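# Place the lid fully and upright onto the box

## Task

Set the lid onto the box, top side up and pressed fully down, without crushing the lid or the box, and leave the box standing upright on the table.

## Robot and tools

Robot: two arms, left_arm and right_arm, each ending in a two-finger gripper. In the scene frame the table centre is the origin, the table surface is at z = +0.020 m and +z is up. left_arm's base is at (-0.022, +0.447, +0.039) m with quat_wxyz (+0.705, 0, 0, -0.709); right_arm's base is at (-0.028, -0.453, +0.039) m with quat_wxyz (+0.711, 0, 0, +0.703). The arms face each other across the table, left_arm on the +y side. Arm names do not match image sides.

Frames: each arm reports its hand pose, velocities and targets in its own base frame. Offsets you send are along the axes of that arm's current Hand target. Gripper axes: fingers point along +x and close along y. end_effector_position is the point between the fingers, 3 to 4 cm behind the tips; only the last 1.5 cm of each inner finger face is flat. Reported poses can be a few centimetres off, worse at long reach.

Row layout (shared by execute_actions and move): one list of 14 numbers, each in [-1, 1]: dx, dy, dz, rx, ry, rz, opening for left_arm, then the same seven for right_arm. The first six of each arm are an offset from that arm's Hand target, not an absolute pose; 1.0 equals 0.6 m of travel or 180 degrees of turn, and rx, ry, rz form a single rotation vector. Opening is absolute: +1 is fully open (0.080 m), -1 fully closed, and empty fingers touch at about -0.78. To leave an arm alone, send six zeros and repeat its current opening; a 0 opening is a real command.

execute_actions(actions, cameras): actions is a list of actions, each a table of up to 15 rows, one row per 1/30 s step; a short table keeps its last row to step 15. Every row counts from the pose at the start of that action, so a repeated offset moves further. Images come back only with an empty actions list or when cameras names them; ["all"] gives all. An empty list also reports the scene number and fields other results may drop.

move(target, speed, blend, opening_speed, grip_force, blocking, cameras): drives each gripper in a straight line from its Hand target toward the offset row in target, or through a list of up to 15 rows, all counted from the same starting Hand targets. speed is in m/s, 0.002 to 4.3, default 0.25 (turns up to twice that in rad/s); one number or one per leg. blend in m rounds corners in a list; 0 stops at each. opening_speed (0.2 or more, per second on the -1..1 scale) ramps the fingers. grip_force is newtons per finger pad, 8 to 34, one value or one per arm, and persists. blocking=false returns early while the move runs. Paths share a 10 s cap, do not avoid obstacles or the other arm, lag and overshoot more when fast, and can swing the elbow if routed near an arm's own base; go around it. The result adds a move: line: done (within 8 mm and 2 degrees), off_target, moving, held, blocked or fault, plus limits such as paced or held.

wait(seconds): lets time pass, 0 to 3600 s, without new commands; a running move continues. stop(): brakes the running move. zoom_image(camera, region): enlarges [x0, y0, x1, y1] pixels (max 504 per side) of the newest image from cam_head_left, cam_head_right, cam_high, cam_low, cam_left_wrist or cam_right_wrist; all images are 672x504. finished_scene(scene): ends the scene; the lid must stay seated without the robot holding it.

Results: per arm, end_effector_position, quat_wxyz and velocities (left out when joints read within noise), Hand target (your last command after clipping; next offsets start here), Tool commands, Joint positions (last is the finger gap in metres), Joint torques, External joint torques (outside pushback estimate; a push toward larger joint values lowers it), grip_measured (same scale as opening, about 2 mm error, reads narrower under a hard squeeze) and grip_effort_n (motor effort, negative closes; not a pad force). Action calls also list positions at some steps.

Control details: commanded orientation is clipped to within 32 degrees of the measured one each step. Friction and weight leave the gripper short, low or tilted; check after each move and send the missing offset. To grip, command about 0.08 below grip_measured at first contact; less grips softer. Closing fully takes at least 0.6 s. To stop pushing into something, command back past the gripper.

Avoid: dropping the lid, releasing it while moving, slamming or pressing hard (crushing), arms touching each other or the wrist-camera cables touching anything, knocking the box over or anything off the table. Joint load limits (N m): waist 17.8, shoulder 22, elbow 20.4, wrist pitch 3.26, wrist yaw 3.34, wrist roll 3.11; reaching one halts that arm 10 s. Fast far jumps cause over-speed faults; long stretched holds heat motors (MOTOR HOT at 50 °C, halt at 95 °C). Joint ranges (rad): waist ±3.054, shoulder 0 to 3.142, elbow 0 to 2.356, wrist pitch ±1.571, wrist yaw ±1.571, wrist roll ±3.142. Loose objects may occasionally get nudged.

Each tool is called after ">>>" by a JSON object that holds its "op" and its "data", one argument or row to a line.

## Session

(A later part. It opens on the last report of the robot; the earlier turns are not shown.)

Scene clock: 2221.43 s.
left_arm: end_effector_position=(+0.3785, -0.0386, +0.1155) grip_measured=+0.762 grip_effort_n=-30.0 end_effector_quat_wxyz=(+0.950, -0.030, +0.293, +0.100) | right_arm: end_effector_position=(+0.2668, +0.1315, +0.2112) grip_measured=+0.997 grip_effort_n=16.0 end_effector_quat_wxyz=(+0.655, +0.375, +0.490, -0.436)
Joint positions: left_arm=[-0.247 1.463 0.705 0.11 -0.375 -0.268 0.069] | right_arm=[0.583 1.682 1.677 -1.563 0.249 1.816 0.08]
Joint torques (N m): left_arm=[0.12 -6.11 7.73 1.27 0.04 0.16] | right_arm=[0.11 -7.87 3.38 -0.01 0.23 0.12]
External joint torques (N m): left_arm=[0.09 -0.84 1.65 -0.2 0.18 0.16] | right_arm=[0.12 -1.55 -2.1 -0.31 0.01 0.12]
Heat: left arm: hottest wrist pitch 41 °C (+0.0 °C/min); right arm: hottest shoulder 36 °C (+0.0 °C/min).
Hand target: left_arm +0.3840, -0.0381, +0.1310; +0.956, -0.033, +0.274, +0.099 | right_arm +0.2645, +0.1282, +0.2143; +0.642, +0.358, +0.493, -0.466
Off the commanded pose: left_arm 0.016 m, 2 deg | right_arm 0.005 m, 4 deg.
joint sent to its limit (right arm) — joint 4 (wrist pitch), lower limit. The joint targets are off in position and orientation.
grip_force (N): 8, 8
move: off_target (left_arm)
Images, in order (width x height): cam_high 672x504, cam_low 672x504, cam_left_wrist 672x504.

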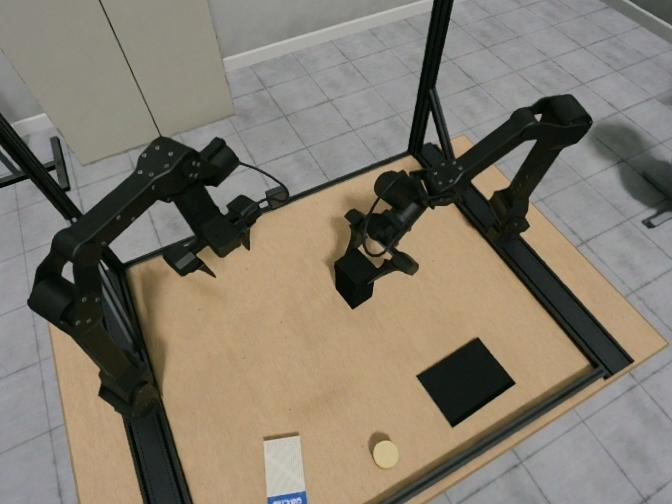

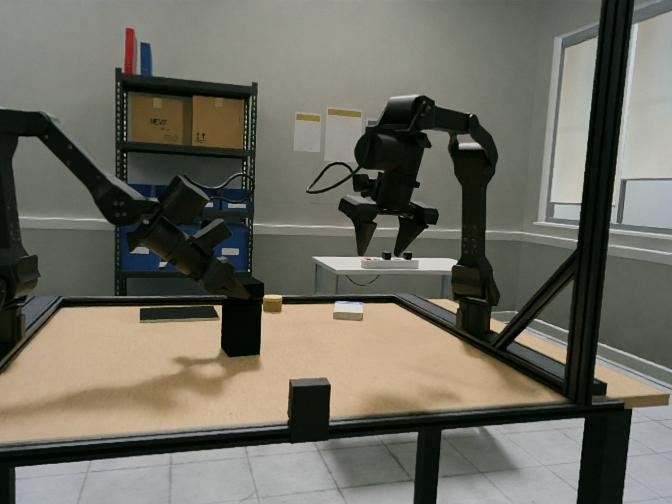

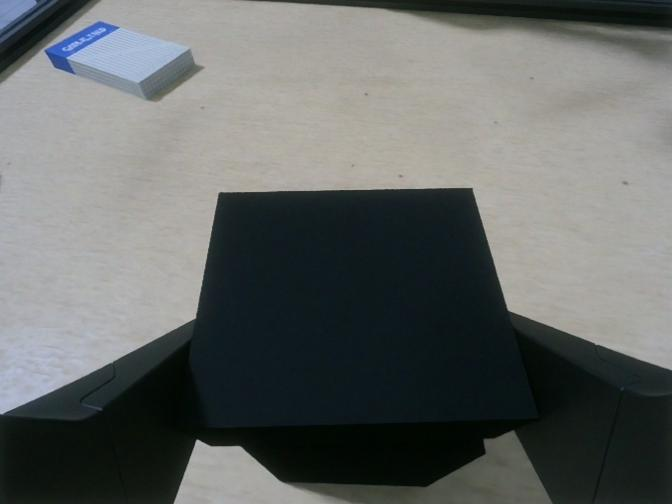

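>>> {"op": "move", "data": {
  "target": [-0.0018,-0.0047,-0.0228,0.0097,0,-0.0155,0.45,0,0,0,0,0,0,1],
  "speed": 0.06,
  "cameras": ["cam_left_wrist","cam_low","cam_high"]
}}

>>> {"op": "zoom_image", "data": {
  "camera": "cam_left_wrist",
  "region": [170, 390, 360, 504]
}}

>>> {"op": "zoom_image", "data": {
  "camera": "cam_left_wrist",
  "region": [380, 390, 570, 504]
}}

>>> {"op": "zoom_image", "data": {
  "camera": "cam_high",
  "region": [320, 238, 382, 310]
}}

>>> {"op": "zoom_image", "data": {
  "camera": "cam_low",
  "region": [212, 275, 282, 365]
}}

Scene clock: 2255.70 s.
left_arm: end_effector_position=(+0.3760, -0.0460, +0.1129) grip_measured=+0.762 grip_effort_n=-30.0 end_effector_quat_wxyz=(+0.955, -0.024, +0.288, +0.071) | right_arm: end_effector_position=(+0.2668, +0.1315, +0.2112) grip_measured=+0.997 grip_effort_n=16.0 end_effector_quat_wxyz=(+0.655, +0.375, +0.490, -0.436)
Joint positions: left_arm=[-0.25 1.453 0.671 0.158 -0.327 -0.232 0.069] | right_arm=[0.583 1.682 1.677 -1.563 0.249 1.816 0.08]
Joint torques (N m): left_arm=[0.23 -6.2 4.32 2.42 0.08 0.17] | right_arm=[0.3 -7.87 3.22 0 0.21 0.13]
External joint torques (N m): left_arm=[0.22 -1.03 -1.75 0.92 0.2 0.16] | right_arm=[0.3 -1.54 -2.26 -0.29 0 0.13]
Heat: left arm: hottest wrist pitch 36 °C (-4.0 °C/min); right arm: hottest shoulder 36 °C (+0.0 °C/min).
Hand target: left_arm +0.3766, -0.0427, +0.1200; +0.958, -0.025, +0.275, +0.072 | right_arm +0.2645, +0.1282, +0.2143; +0.642, +0.358, +0.493, -0.466
Off the commanded pose: left_arm 0.008 m, 2 deg | right_arm 0.005 m, 4 deg.
joint sent to its limit (right arm) — joint 4 (wrist pitch), lower limit. The joint targets are off in position and orientation.
grip_force (N): 8, 8
move: done
Images, in order (width x height): cam_high 672x504, cam_low 672x504, cam_left_wrist 672x504.

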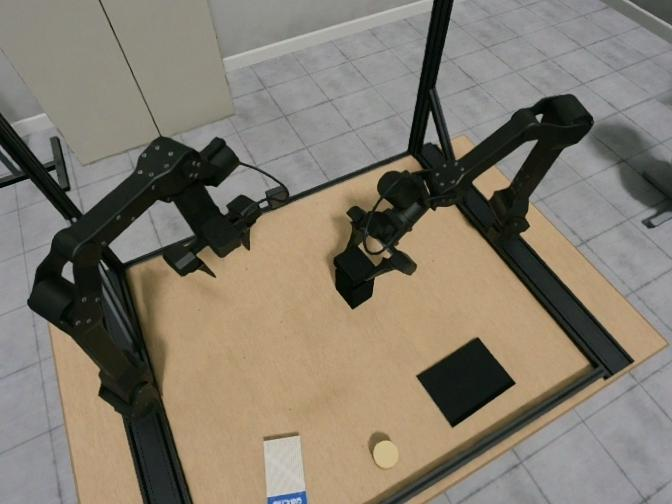

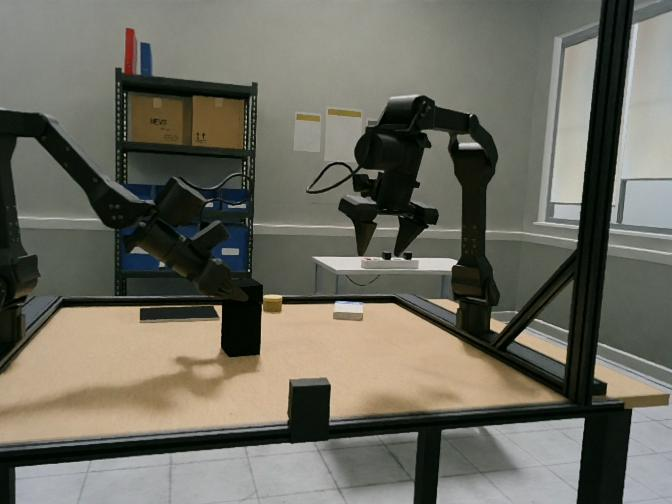

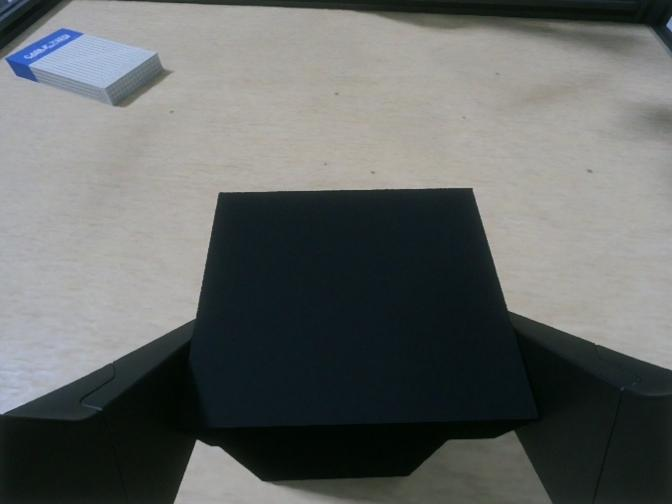

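Scaled by 2.653 from the camera's image (finer frame: 960x720).

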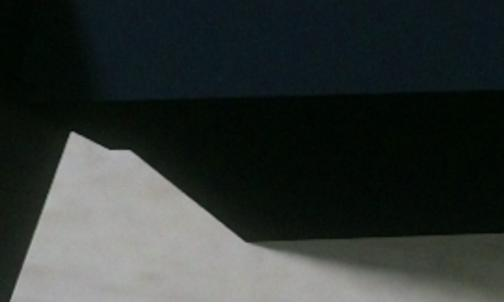

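Scaled by 2.653 from the camera's image (finer frame: 960x720).

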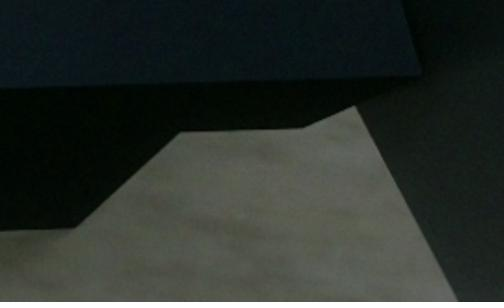

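Scaled by 7.000 from the camera's image (finer frame: 960x720).

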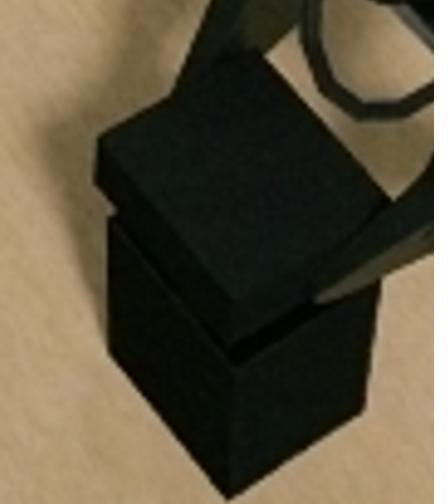

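Scaled by 5.600 from the camera's image (finer frame: 960x720).

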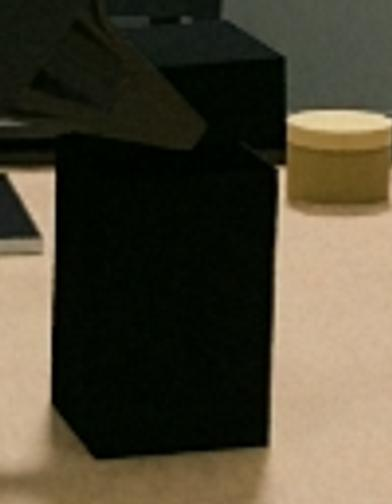

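>>> {"op": "move", "data": {
  "target": [0.0065,0.0048,-0.0078,0,0,0,0.45,0,0,0,0,0,0,1],
  "speed": 0.06,
  "cameras": ["cam_left_wrist","cam_low","cam_high"]
}}

>>> {"op": "zoom_image", "data": {
  "camera": "cam_left_wrist",
  "region": [170, 390, 360, 504]
}}

>>> {"op": "zoom_image", "data": {
  "camera": "cam_left_wrist",
  "region": [380, 390, 570, 504]
}}

>>> {"op": "zoom_image", "data": {
  "camera": "cam_high",
  "region": [320, 238, 382, 310]
}}

>>> {"op": "zoom_image", "data": {
  "camera": "cam_low",
  "region": [212, 275, 282, 365]
}}

Scene clock: 2284.20 s.
left_arm: end_effector_position=(+0.3763, -0.0418, +0.1116) grip_measured=+0.762 grip_effort_n=-30.5 end_effector_quat_wxyz=(+0.956, -0.026, +0.282, +0.071) | right_arm: end_effector_position=(+0.2668, +0.1315, +0.2112) grip_measured=+0.997 grip_effort_n=16.0 end_effector_quat_wxyz=(+0.655, +0.375, +0.490, -0.436)
Joint positions: left_arm=[-0.234 1.453 0.654 0.19 -0.316 -0.225 0.069] | right_arm=[0.583 1.682 1.677 -1.563 0.249 1.816 0.08]
Joint torques (N m): left_arm=[0.1 -4.5 4.3 2.45 0.07 0.16] | right_arm=[0.11 -7.78 3.37 -0.01 0.19 0.11]
External joint torques (N m): left_arm=[0.06 0.62 -1.7 0.94 0.19 0.16] | right_arm=[0.15 -1.47 -2.08 -0.3 -0.02 0.11]
Heat: left arm: hottest wrist pitch 39 °C (-1.0 °C/min); right arm: hottest shoulder 36 °C (+0.0 °C/min).
Hand target: left_arm +0.3770, -0.0397, +0.1139; +0.958, -0.025, +0.275, +0.072 | right_arm +0.2645, +0.1282, +0.2143; +0.642, +0.358, +0.493, -0.466
Off the commanded pose: left_arm 0.003 m, 1 deg | right_arm 0.005 m, 4 deg.
joint sent to its limit (right arm) — joint 4 (wrist pitch), lower limit. The joint targets are off in position and orientation.
grip_force (N): 8, 8
move: done
Images, in order (width x height): cam_high 672x504, cam_low 672x504, cam_left_wrist 672x504.

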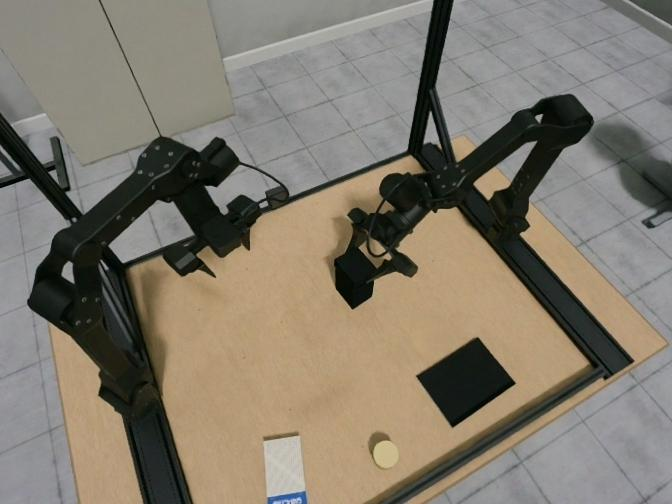

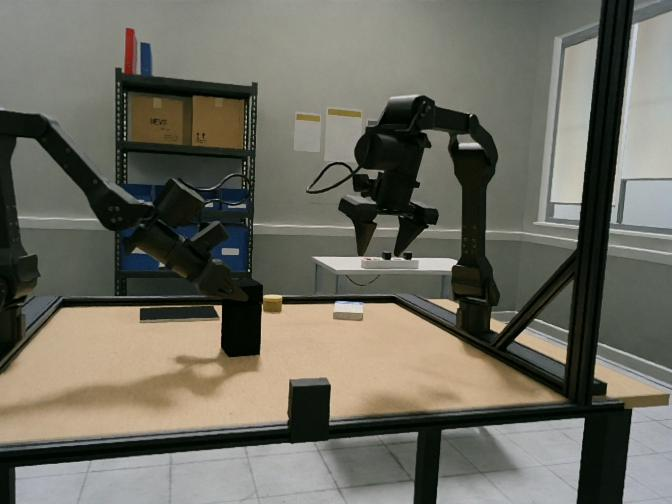

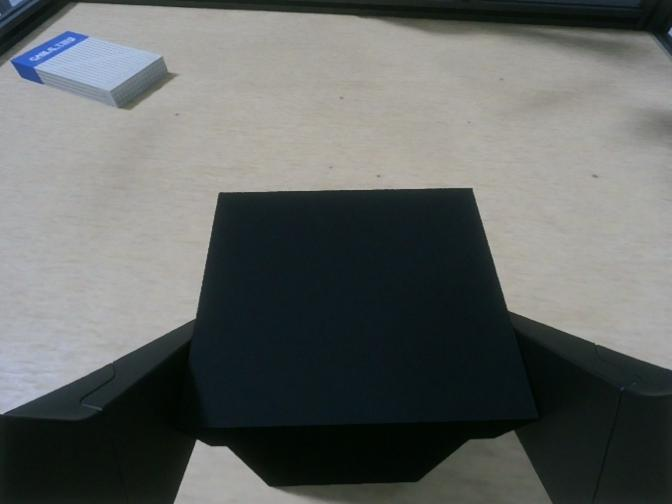

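Scaled by 2.653 from the camera's image (finer frame: 960x720).

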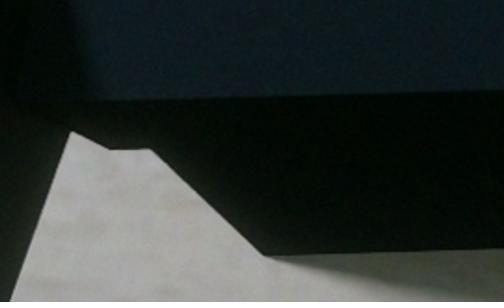

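Scaled by 2.653 from the camera's image (finer frame: 960x720).

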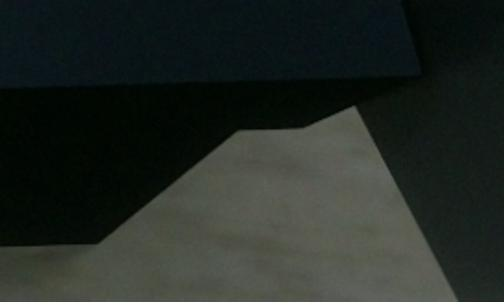

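Scaled by 7.000 from the camera's image (finer frame: 960x720).

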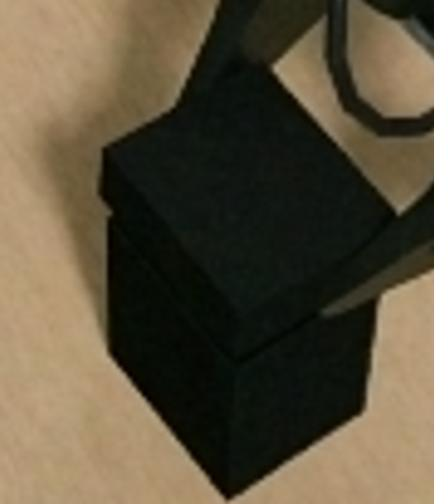

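Scaled by 5.600 from the camera's image (finer frame: 960x720).

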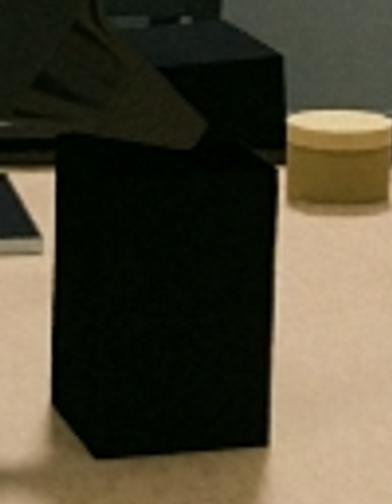

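>>> {"op": "move", "data": {
  "target": [0.0143,0.0022,-0.0226,0,0,0,0.45,0,0,0,0,0,0,1],
  "speed": 0.03,
  "cameras": ["cam_left_wrist","cam_low","cam_high"]
}}

>>> {"op": "zoom_image", "data": {
  "camera": "cam_left_wrist",
  "region": [170, 390, 360, 504]
}}

>>> {"op": "zoom_image", "data": {
  "camera": "cam_left_wrist",
  "region": [380, 390, 570, 504]
}}

>>> {"op": "zoom_image", "data": {
  "camera": "cam_high",
  "region": [320, 238, 382, 310]
}}

>>> {"op": "zoom_image", "data": {
  "camera": "cam_low",
  "region": [212, 275, 282, 365]
}}

Scene clock: 2298.27 s.
left_arm: end_effector_position=(+0.3779, -0.0418, +0.1020) grip_measured=+0.762 grip_effort_n=-30.0 end_effector_quat_wxyz=(+0.959, -0.023, +0.273, +0.068) | right_arm: end_effector_position=(+0.2668, +0.1315, +0.2112) grip_measured=+0.997 grip_effort_n=16.0 end_effector_quat_wxyz=(+0.655, +0.375, +0.490, -0.436)
Joint positions: left_arm=[-0.233 1.485 0.619 0.279 -0.315 -0.211 0.069] | right_arm=[0.583 1.682 1.677 -1.563 0.249 1.816 0.08]
Joint torques (N m): left_arm=[0.23 -3.31 3.59 2.05 0.14 0.1] | right_arm=[0.22 -7.87 3.25 0.01 0.22 0.11]
External joint torques (N m): left_arm=[0.22 1.83 -2.17 0.54 0.25 0.1] | right_arm=[0.19 -1.59 -2.2 -0.29 0 0.12]
Heat: left arm: hottest wrist pitch 40 °C (+3.0 °C/min); right arm: hottest shoulder 36 °C (+0.0 °C/min).
Hand target: left_arm +0.3769, -0.0385, +0.0979; +0.958, -0.025, +0.275, +0.072 | right_arm +0.2645, +0.1282, +0.2143; +0.642, +0.358, +0.493, -0.466
Off the commanded pose: left_arm 0.005 m, 1 deg | right_arm 0.005 m, 4 deg.
joint sent to its limit (right arm) — joint 4 (wrist pitch), lower limit. The joint targets are off in position and orientation.
grip_force (N): 8, 8
move: done
Images, in order (width x height): cam_high 672x504, cam_low 672x504, cam_left_wrist 672x504.

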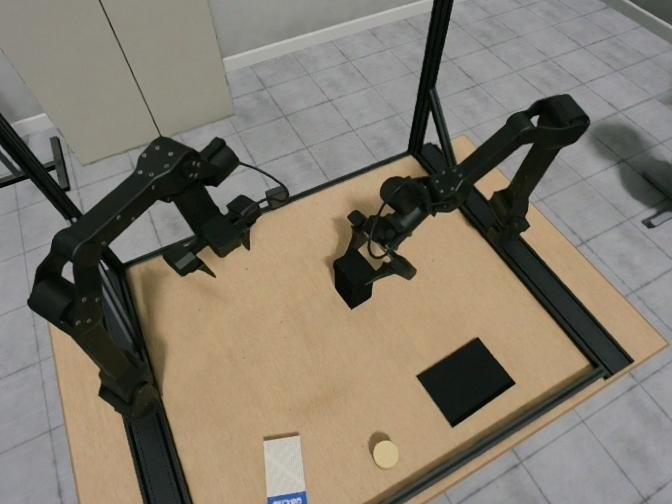

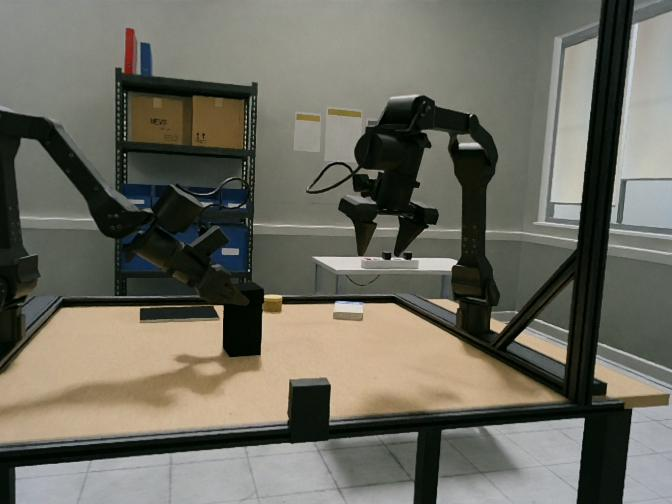

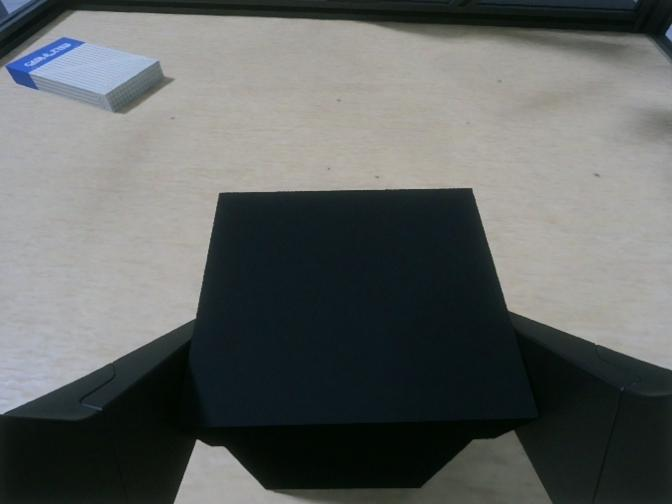

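Scaled by 2.653 from the camera's image (finer frame: 960x720).

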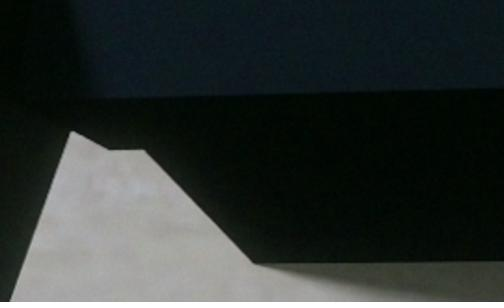

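Scaled by 2.653 from the camera's image (finer frame: 960x720).

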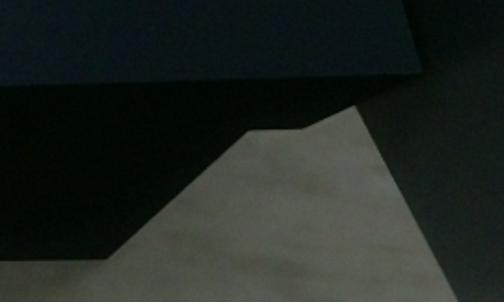

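Scaled by 7.000 from the camera's image (finer frame: 960x720).

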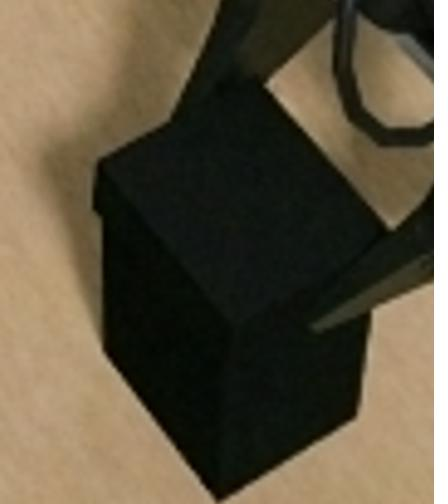

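Scaled by 5.600 from the camera's image (finer frame: 960x720).

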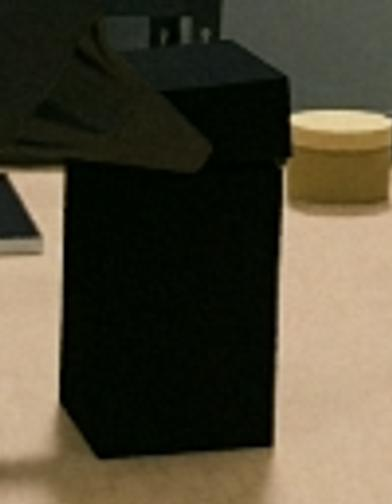

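>>> {"op": "move", "data": {
  "target": [0.0071,0.001,-0.0113,0,0,0,0.45,0,0,0,0,0,0,1],
  "speed": 0.03,
  "cameras": ["cam_left_wrist","cam_low","cam_high"]
}}

>>> {"op": "zoom_image", "data": {
  "camera": "cam_left_wrist",
  "region": [170, 390, 360, 504]
}}

>>> {"op": "zoom_image", "data": {
  "camera": "cam_left_wrist",
  "region": [380, 390, 570, 504]
}}

>>> {"op": "zoom_image", "data": {
  "camera": "cam_high",
  "region": [320, 238, 382, 310]
}}

>>> {"op": "zoom_image", "data": {
  "camera": "cam_low",
  "region": [212, 275, 282, 365]
}}

Scene clock: 2353.83 s.
left_arm: end_effector_position=(+0.3798, -0.0403, +0.0996) grip_measured=+0.762 grip_effort_n=-30.0 end_effector_quat_wxyz=(+0.962, -0.023, +0.264, +0.072) | right_arm: end_effector_position=(+0.2668, +0.1315, +0.2112) grip_measured=+0.997 grip_effort_n=16.0 end_effector_quat_wxyz=(+0.655, +0.375, +0.490, -0.436)
Joint positions: left_arm=[-0.231 1.502 0.605 0.328 -0.324 -0.208 0.069] | right_arm=[0.583 1.682 1.677 -1.563 0.249 1.816 0.08]
Joint torques (N m): left_arm=[0.28 -2.62 2.99 1.62 0.19 0.05] | right_arm=[0.19 -7.81 3.31 0 0.19 0.12]
External joint torques (N m): left_arm=[0.3 2.65 -2.8 0.07 0.3 0.04] | right_arm=[0.2 -1.57 -2.13 -0.3 -0.03 0.12]
Heat: left arm: hottest wrist pitch 38 °C (-2.0 °C/min); right arm: hottest shoulder 36 °C (+0.0 °C/min).
Hand target: left_arm +0.3768, -0.0380, +0.0898; +0.958, -0.025, +0.275, +0.072 | right_arm +0.2645, +0.1282, +0.2143; +0.642, +0.358, +0.493, -0.466
Off the commanded pose: left_arm 0.010 m, 1 deg | right_arm 0.005 m, 4 deg.
joint sent to its limit (right arm) — joint 4 (wrist pitch), lower limit. The joint targets are off in position and orientation.
grip_force (N): 8, 8
move: off_target (left_arm)
Images, in order (width x height): cam_high 672x504, cam_low 672x504, cam_left_wrist 672x504.

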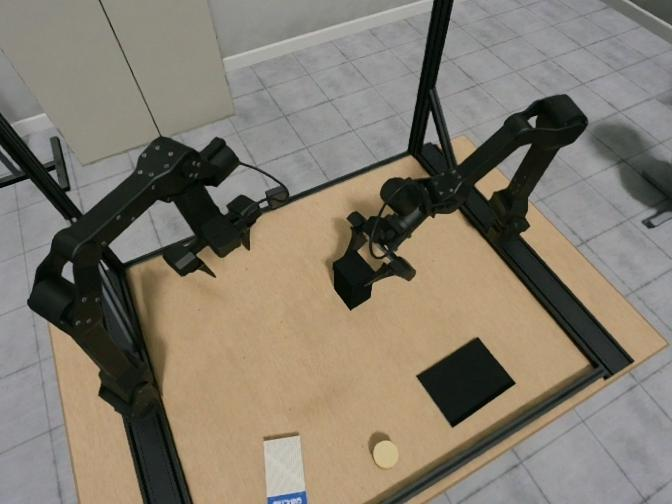

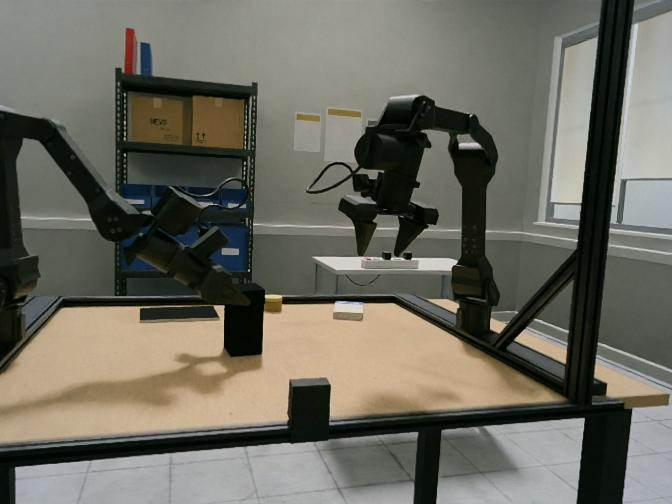

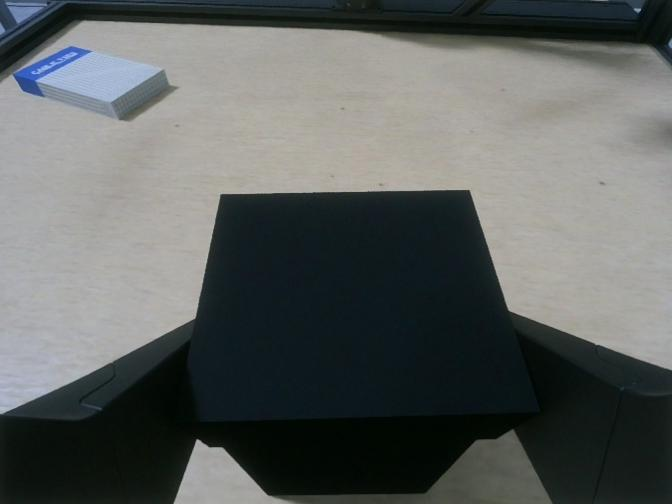

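Scaled by 2.653 from the camera's image (finer frame: 960x720).

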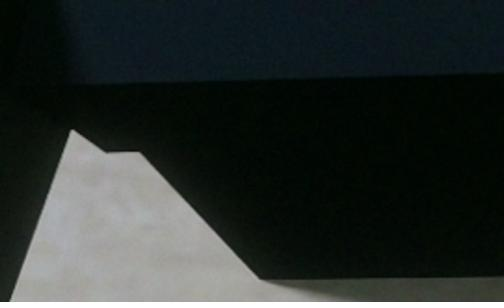

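Scaled by 2.653 from the camera's image (finer frame: 960x720).

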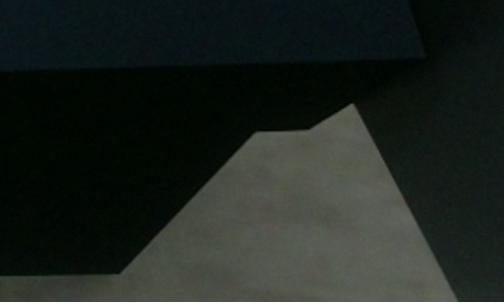

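Scaled by 7.000 from the camera's image (finer frame: 960x720).

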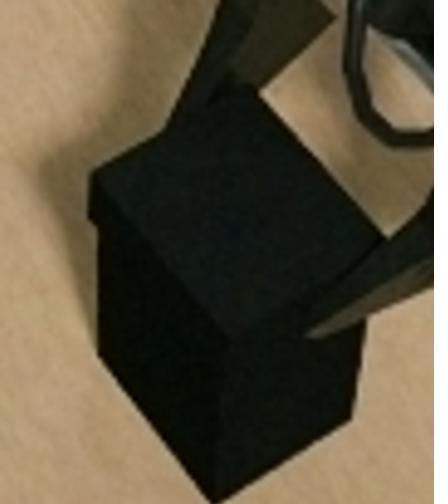

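Scaled by 5.600 from the camera's image (finer frame: 960x720).

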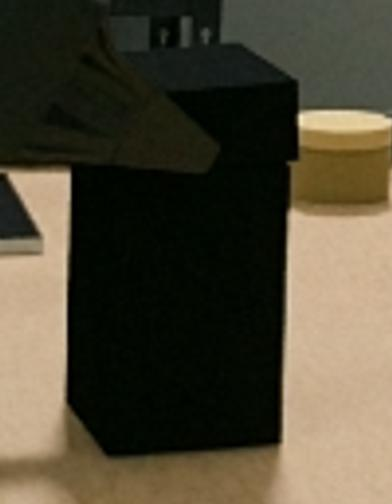

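>>> {"op": "move", "data": {
  "target": [
    [-0.026,0.0015,0.042,0,-0.014,0,0.45,0,0,0,0,0,0,1],
    [-0.018,0.0015,0.030,0,-0.014,0,0.45,0,0,0,0,0,0,1]
  ],
  "speed": 0.06,
  "cameras": ["cam_left_wrist","cam_low","cam_high"]
}}

>>> {"op": "zoom_image", "data": {
  "camera": "cam_left_wrist",
  "region": [170, 390, 360, 504]
}}

>>> {"op": "zoom_image", "data": {
  "camera": "cam_left_wrist",
  "region": [380, 390, 570, 504]
}}

>>> {"op": "zoom_image", "data": {
  "camera": "cam_high",
  "region": [320, 238, 382, 310]
}}

>>> {"op": "zoom_image", "data": {
  "camera": "cam_low",
  "region": [212, 275, 282, 365]
}}

Scene clock: 2373.57 s.
left_arm: end_effector_position=(+0.3759, -0.0407, +0.1090) grip_measured=+0.762 grip_effort_n=-29.5 end_effector_quat_wxyz=(+0.963, -0.023, +0.260, +0.067) | right_arm: end_effector_position=(+0.2668, +0.1315, +0.2112) grip_measured=+0.997 grip_effort_n=16.0 end_effector_quat_wxyz=(+0.655, +0.375, +0.490, -0.436)
Joint positions: left_arm=[-0.231 1.457 0.605 0.293 -0.315 -0.203 0.069] | right_arm=[0.583 1.682 1.677 -1.563 0.249 1.816 0.08]
Joint torques (N m): left_arm=[0.23 -3.94 4.43 2.5 -0.12 0.13] | right_arm=[0.13 -7.84 3.3 0 0.21 0.1]
External joint torques (N m): left_arm=[0.23 1.1 -1.45 0.96 -0.02 0.13] | right_arm=[0.1 -1.51 -2.18 -0.3 0 0.11]
Heat: left arm: hottest wrist pitch 38 °C (-1.0 °C/min); right arm: hottest shoulder 36 °C (+0.0 °C/min).
Hand target: left_arm +0.3771, -0.0369, +0.1108; +0.964, -0.023, +0.254, +0.073 | right_arm +0.2645, +0.1282, +0.2143; +0.642, +0.358, +0.493, -0.466
Off the commanded pose: left_arm 0.004 m, 1 deg | right_arm 0.005 m, 4 deg.
joint sent to its limit (right arm) — joint 4 (wrist pitch), lower limit. The joint targets are off in position and orientation.
grip_force (N): 8, 8
move: done
Images, in order (width x height): cam_high 672x504, cam_low 672x504, cam_left_wrist 672x504.

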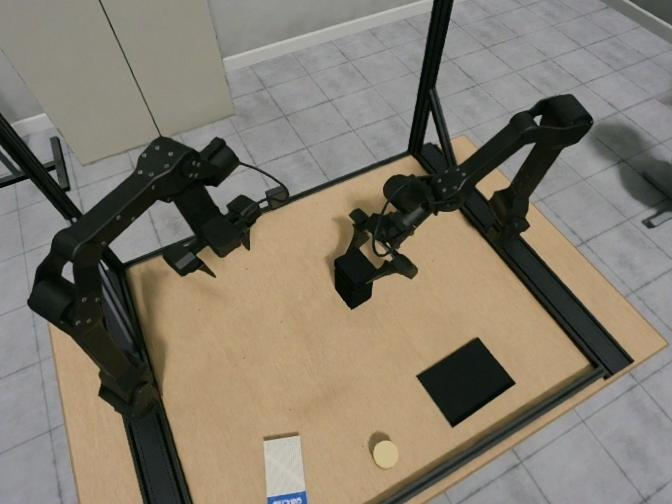

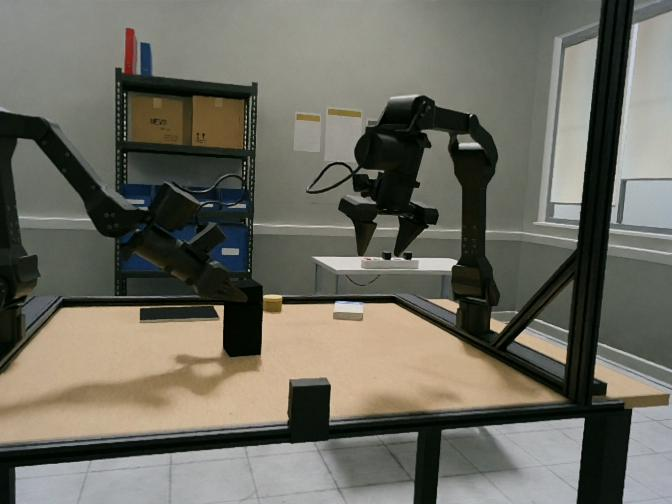

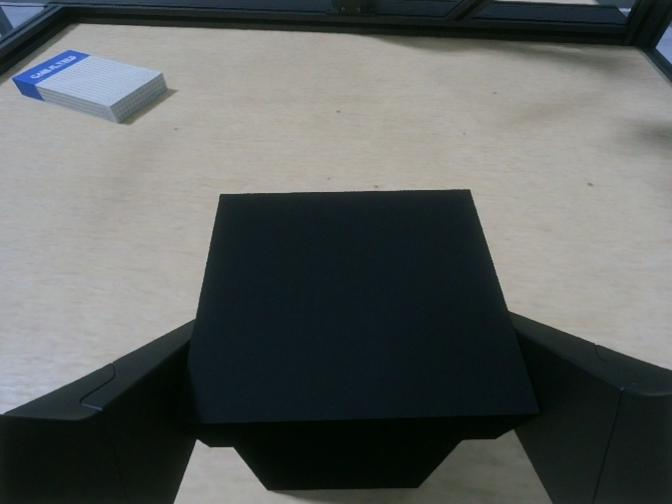

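Scaled by 2.653 from the camera's image (finer frame: 960x720).

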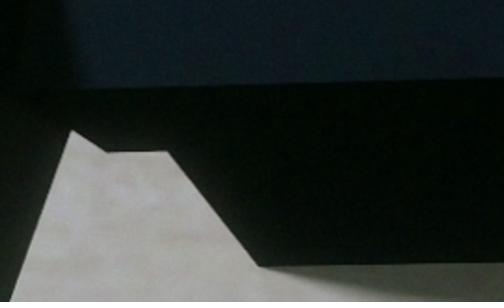

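Scaled by 2.653 from the camera's image (finer frame: 960x720).

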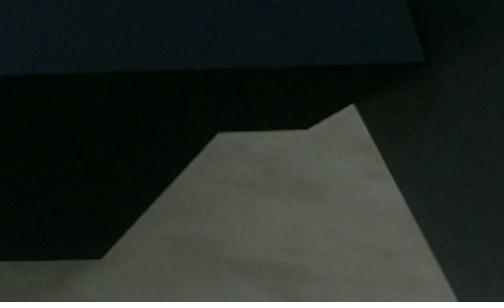

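Scaled by 7.000 from the camera's image (finer frame: 960x720).

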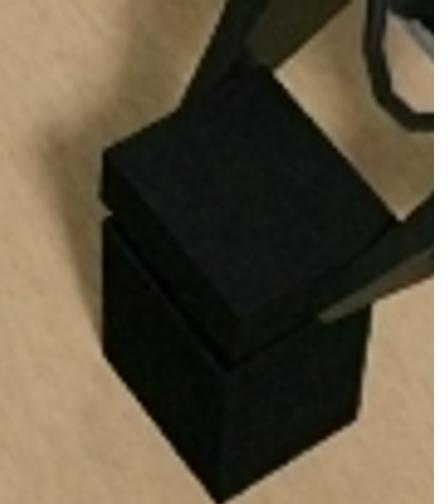

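Scaled by 5.600 from the camera's image (finer frame: 960x720).

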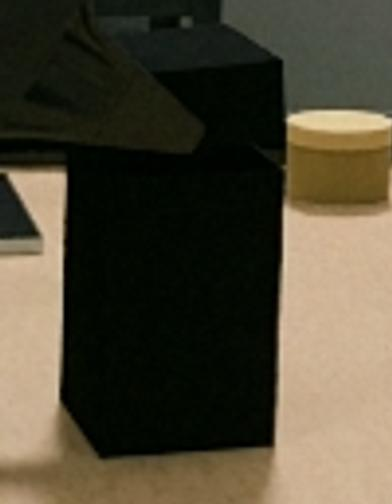

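>>> {"op": "move", "data": {
  "target": [0.0143,0.001,-0.0217,0,0,0,0.45,0,0,0,0,0,0,1],
  "speed": 0.03,
  "cameras": ["cam_left_wrist","cam_low","cam_high"]
}}

>>> {"op": "zoom_image", "data": {
  "camera": "cam_left_wrist",
  "region": [170, 390, 360, 504]
}}

>>> {"op": "zoom_image", "data": {
  "camera": "cam_left_wrist",
  "region": [380, 390, 570, 504]
}}

>>> {"op": "zoom_image", "data": {
  "camera": "cam_high",
  "region": [320, 238, 382, 310]
}}

>>> {"op": "zoom_image", "data": {
  "camera": "cam_low",
  "region": [212, 275, 282, 365]
}}

Scene clock: 2396.83 s.
left_arm: end_effector_position=(+0.3796, -0.0397, +0.1004) grip_measured=+0.762 grip_effort_n=-30.0 end_effector_quat_wxyz=(+0.966, -0.022, +0.250, +0.068) | right_arm: end_effector_position=(+0.2668, +0.1315, +0.2112) grip_measured=+0.997 grip_effort_n=16.0 end_effector_quat_wxyz=(+0.655, +0.375, +0.490, -0.436)
Joint positions: left_arm=[-0.228 1.502 0.581 0.385 -0.319 -0.194 0.069] | right_arm=[0.583 1.682 1.677 -1.563 0.249 1.816 0.08]
Joint torques (N m): left_arm=[0.24 -3.12 3.37 1.96 -0.04 0.09] | right_arm=[0.21 -7.87 3.37 0.01 0.23 0.09]
External joint torques (N m): left_arm=[0.21 2.1 -2.36 0.39 0.08 0.09] | right_arm=[0.24 -1.53 -2.11 -0.27 0 0.1]
Heat: left arm: hottest wrist pitch 40 °C (+1.0 °C/min); right arm: hottest shoulder 36 °C (+0.0 °C/min).
Hand target: left_arm +0.3780, -0.0363, +0.0953; +0.964, -0.023, +0.254, +0.073 | right_arm +0.2645, +0.1282, +0.2143; +0.642, +0.358, +0.493, -0.466
Off the commanded pose: left_arm 0.006 m, 1 deg | right_arm 0.005 m, 4 deg.
joint sent to its limit (right arm) — joint 4 (wrist pitch), lower limit. The joint targets are off in position and orientation.
grip_force (N): 8, 8
move: done
Images, in order (width x height): cam_high 672x504, cam_low 672x504, cam_left_wrist 672x504.

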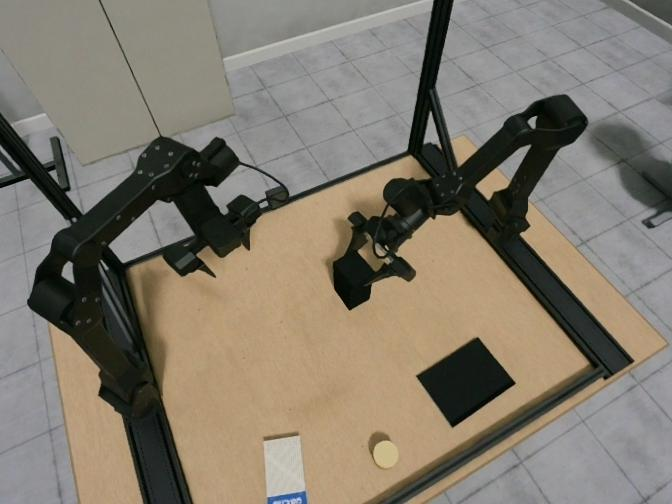

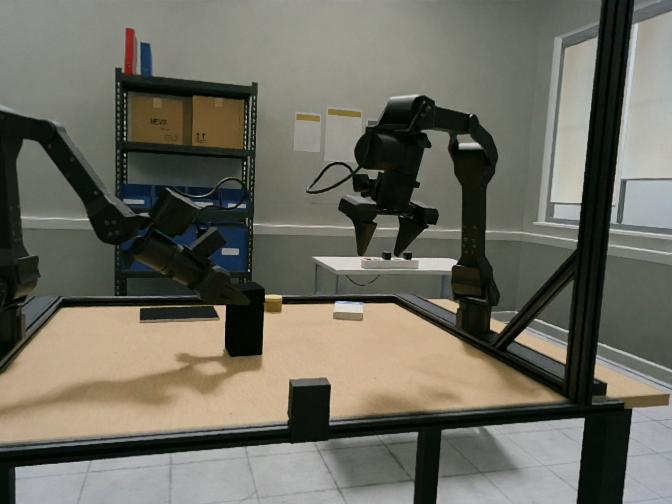

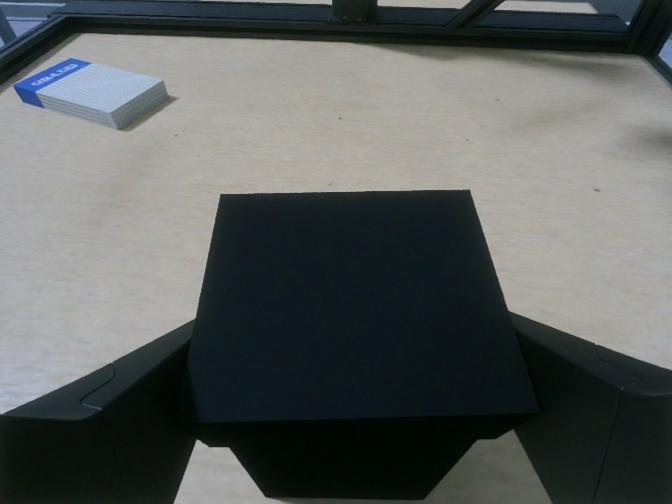

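Scaled by 2.653 from the camera's image (finer frame: 960x720).

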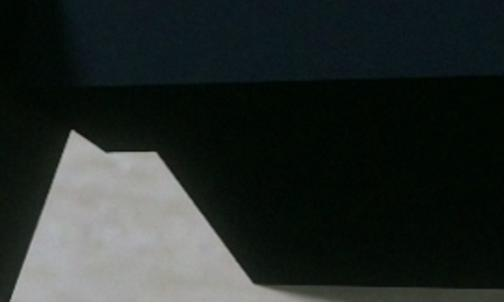

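Scaled by 2.653 from the camera's image (finer frame: 960x720).

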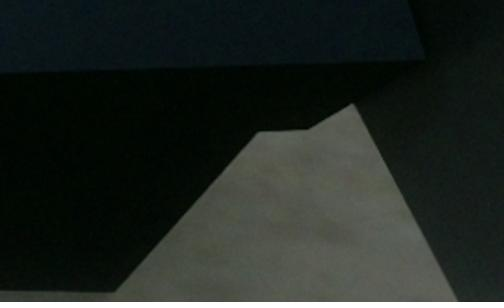

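Scaled by 7.000 from the camera's image (finer frame: 960x720).

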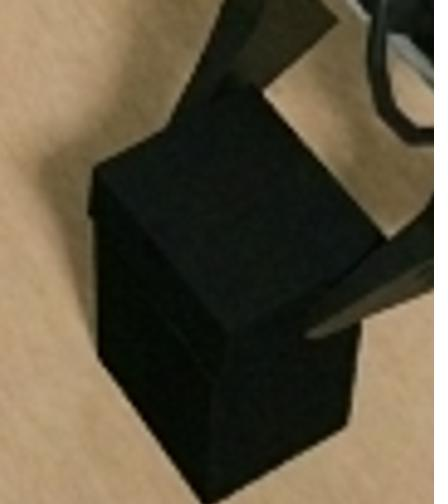

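Scaled by 5.600 from the camera's image (finer frame: 960x720).

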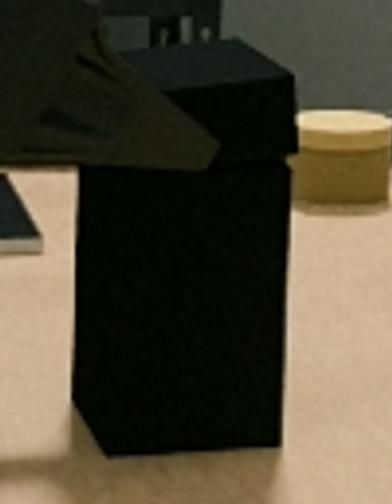

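>>> {"op": "move", "data": {
  "target": [
    [-0.016,0.0022,0.026,0.0067,0,-0.0122,0.45,0,0,0,0,0,0,1],
    [0.0045,0.0022,-0.0075,0.0067,0,-0.0122,0.45,0,0,0,0,0,0,1]
  ],
  "speed": 0.03,
  "cameras": ["cam_left_wrist","cam_low","cam_high"]
}}

>>> {"op": "zoom_image", "data": {
  "camera": "cam_left_wrist",
  "region": [170, 390, 360, 504]
}}

>>> {"op": "zoom_image", "data": {
  "camera": "cam_left_wrist",
  "region": [380, 390, 570, 504]
}}

>>> {"op": "zoom_image", "data": {
  "camera": "cam_high",
  "region": [320, 238, 382, 310]
}}

>>> {"op": "zoom_image", "data": {
  "camera": "cam_low",
  "region": [212, 275, 282, 365]
}}

Scene clock: 2415.13 s.
left_arm: end_effector_position=(+0.3809, -0.0373, +0.0992) grip_measured=+0.762 grip_effort_n=-29.5 end_effector_quat_wxyz=(+0.968, -0.016, +0.244, +0.051) | right_arm: end_effector_position=(+0.2668, +0.1315, +0.2112) grip_measured=+0.997 grip_effort_n=16.0 end_effector_quat_wxyz=(+0.655, +0.375, +0.490, -0.436)
Joint positions: left_arm=[-0.202 1.506 0.562 0.431 -0.269 -0.156 0.069] | right_arm=[0.583 1.682 1.677 -1.563 0.249 1.816 0.08]
Joint torques (N m): left_arm=[0.22 -2.6 2.95 1.63 0.13 0.04] | right_arm=[0.18 -7.87 3.34 0.01 0.21 0.1]
External joint torques (N m): left_arm=[0.18 2.56 -2.66 0.06 0.22 0.04] | right_arm=[0.21 -1.57 -2.11 -0.28 -0.01 0.1]
Heat: left arm: hottest wrist pitch 38 °C (+0.0 °C/min); right arm: hottest shoulder 36 °C (+0.0 °C/min).
Hand target: left_arm +0.3780, -0.0350, +0.0900; +0.966, -0.018, +0.254, +0.051 | right_arm +0.2645, +0.1282, +0.2143; +0.642, +0.358, +0.493, -0.466
Off the commanded pose: left_arm 0.010 m, 1 deg | right_arm 0.005 m, 4 deg.
joint sent to its limit (right arm) — joint 4 (wrist pitch), lower limit. The joint targets are off in position and orientation.
grip_force (N): 8, 8
move: off_target (left_arm)
Images, in order (width x height): cam_high 672x504, cam_low 672x504, cam_left_wrist 672x504.

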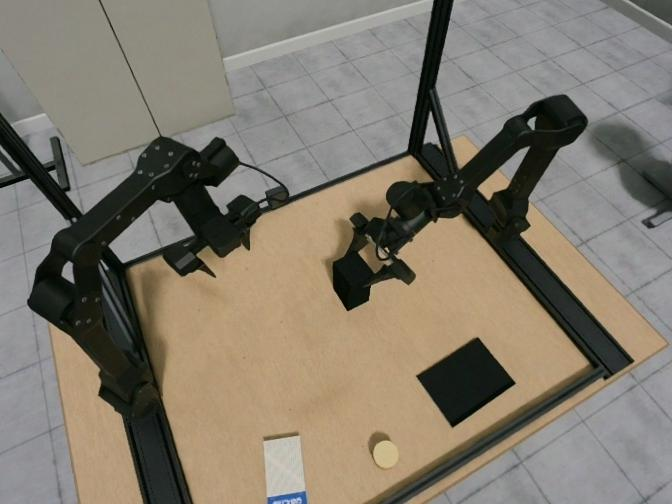

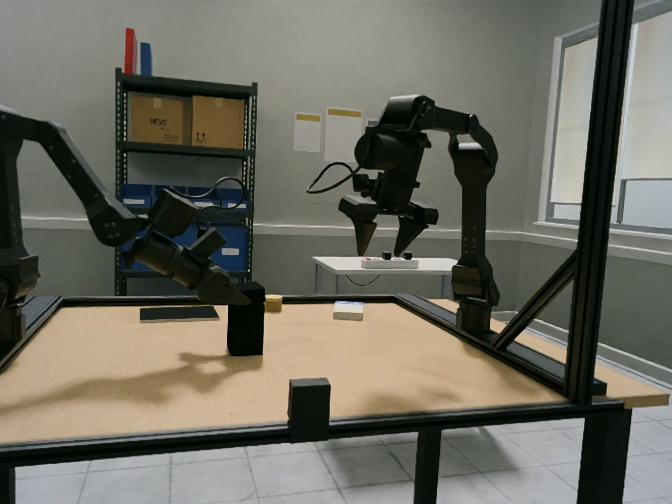

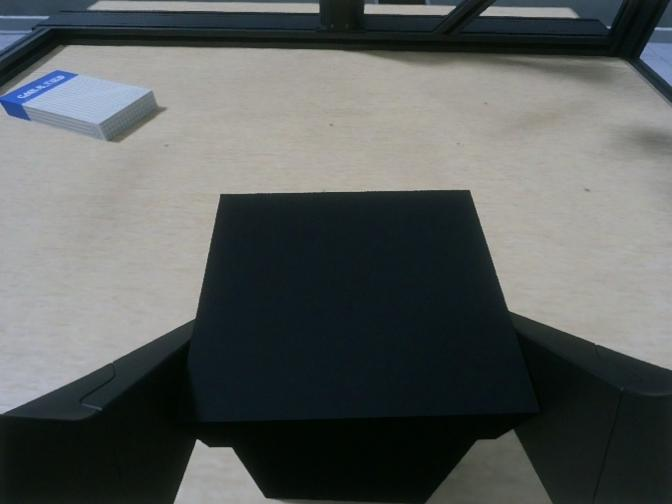

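Scaled by 2.653 from the camera's image (finer frame: 960x720).

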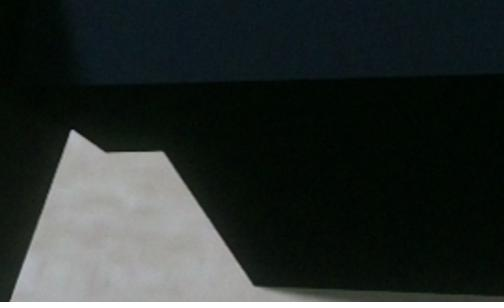

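Scaled by 2.653 from the camera's image (finer frame: 960x720).

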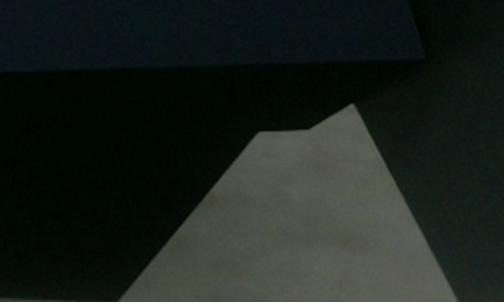

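Scaled by 7.000 from the camera's image (finer frame: 960x720).

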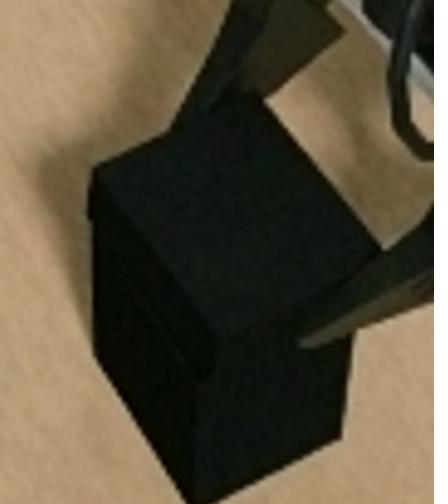

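Scaled by 5.600 from the camera's image (finer frame: 960x720).

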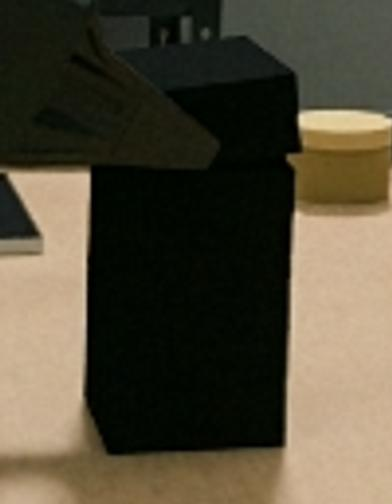

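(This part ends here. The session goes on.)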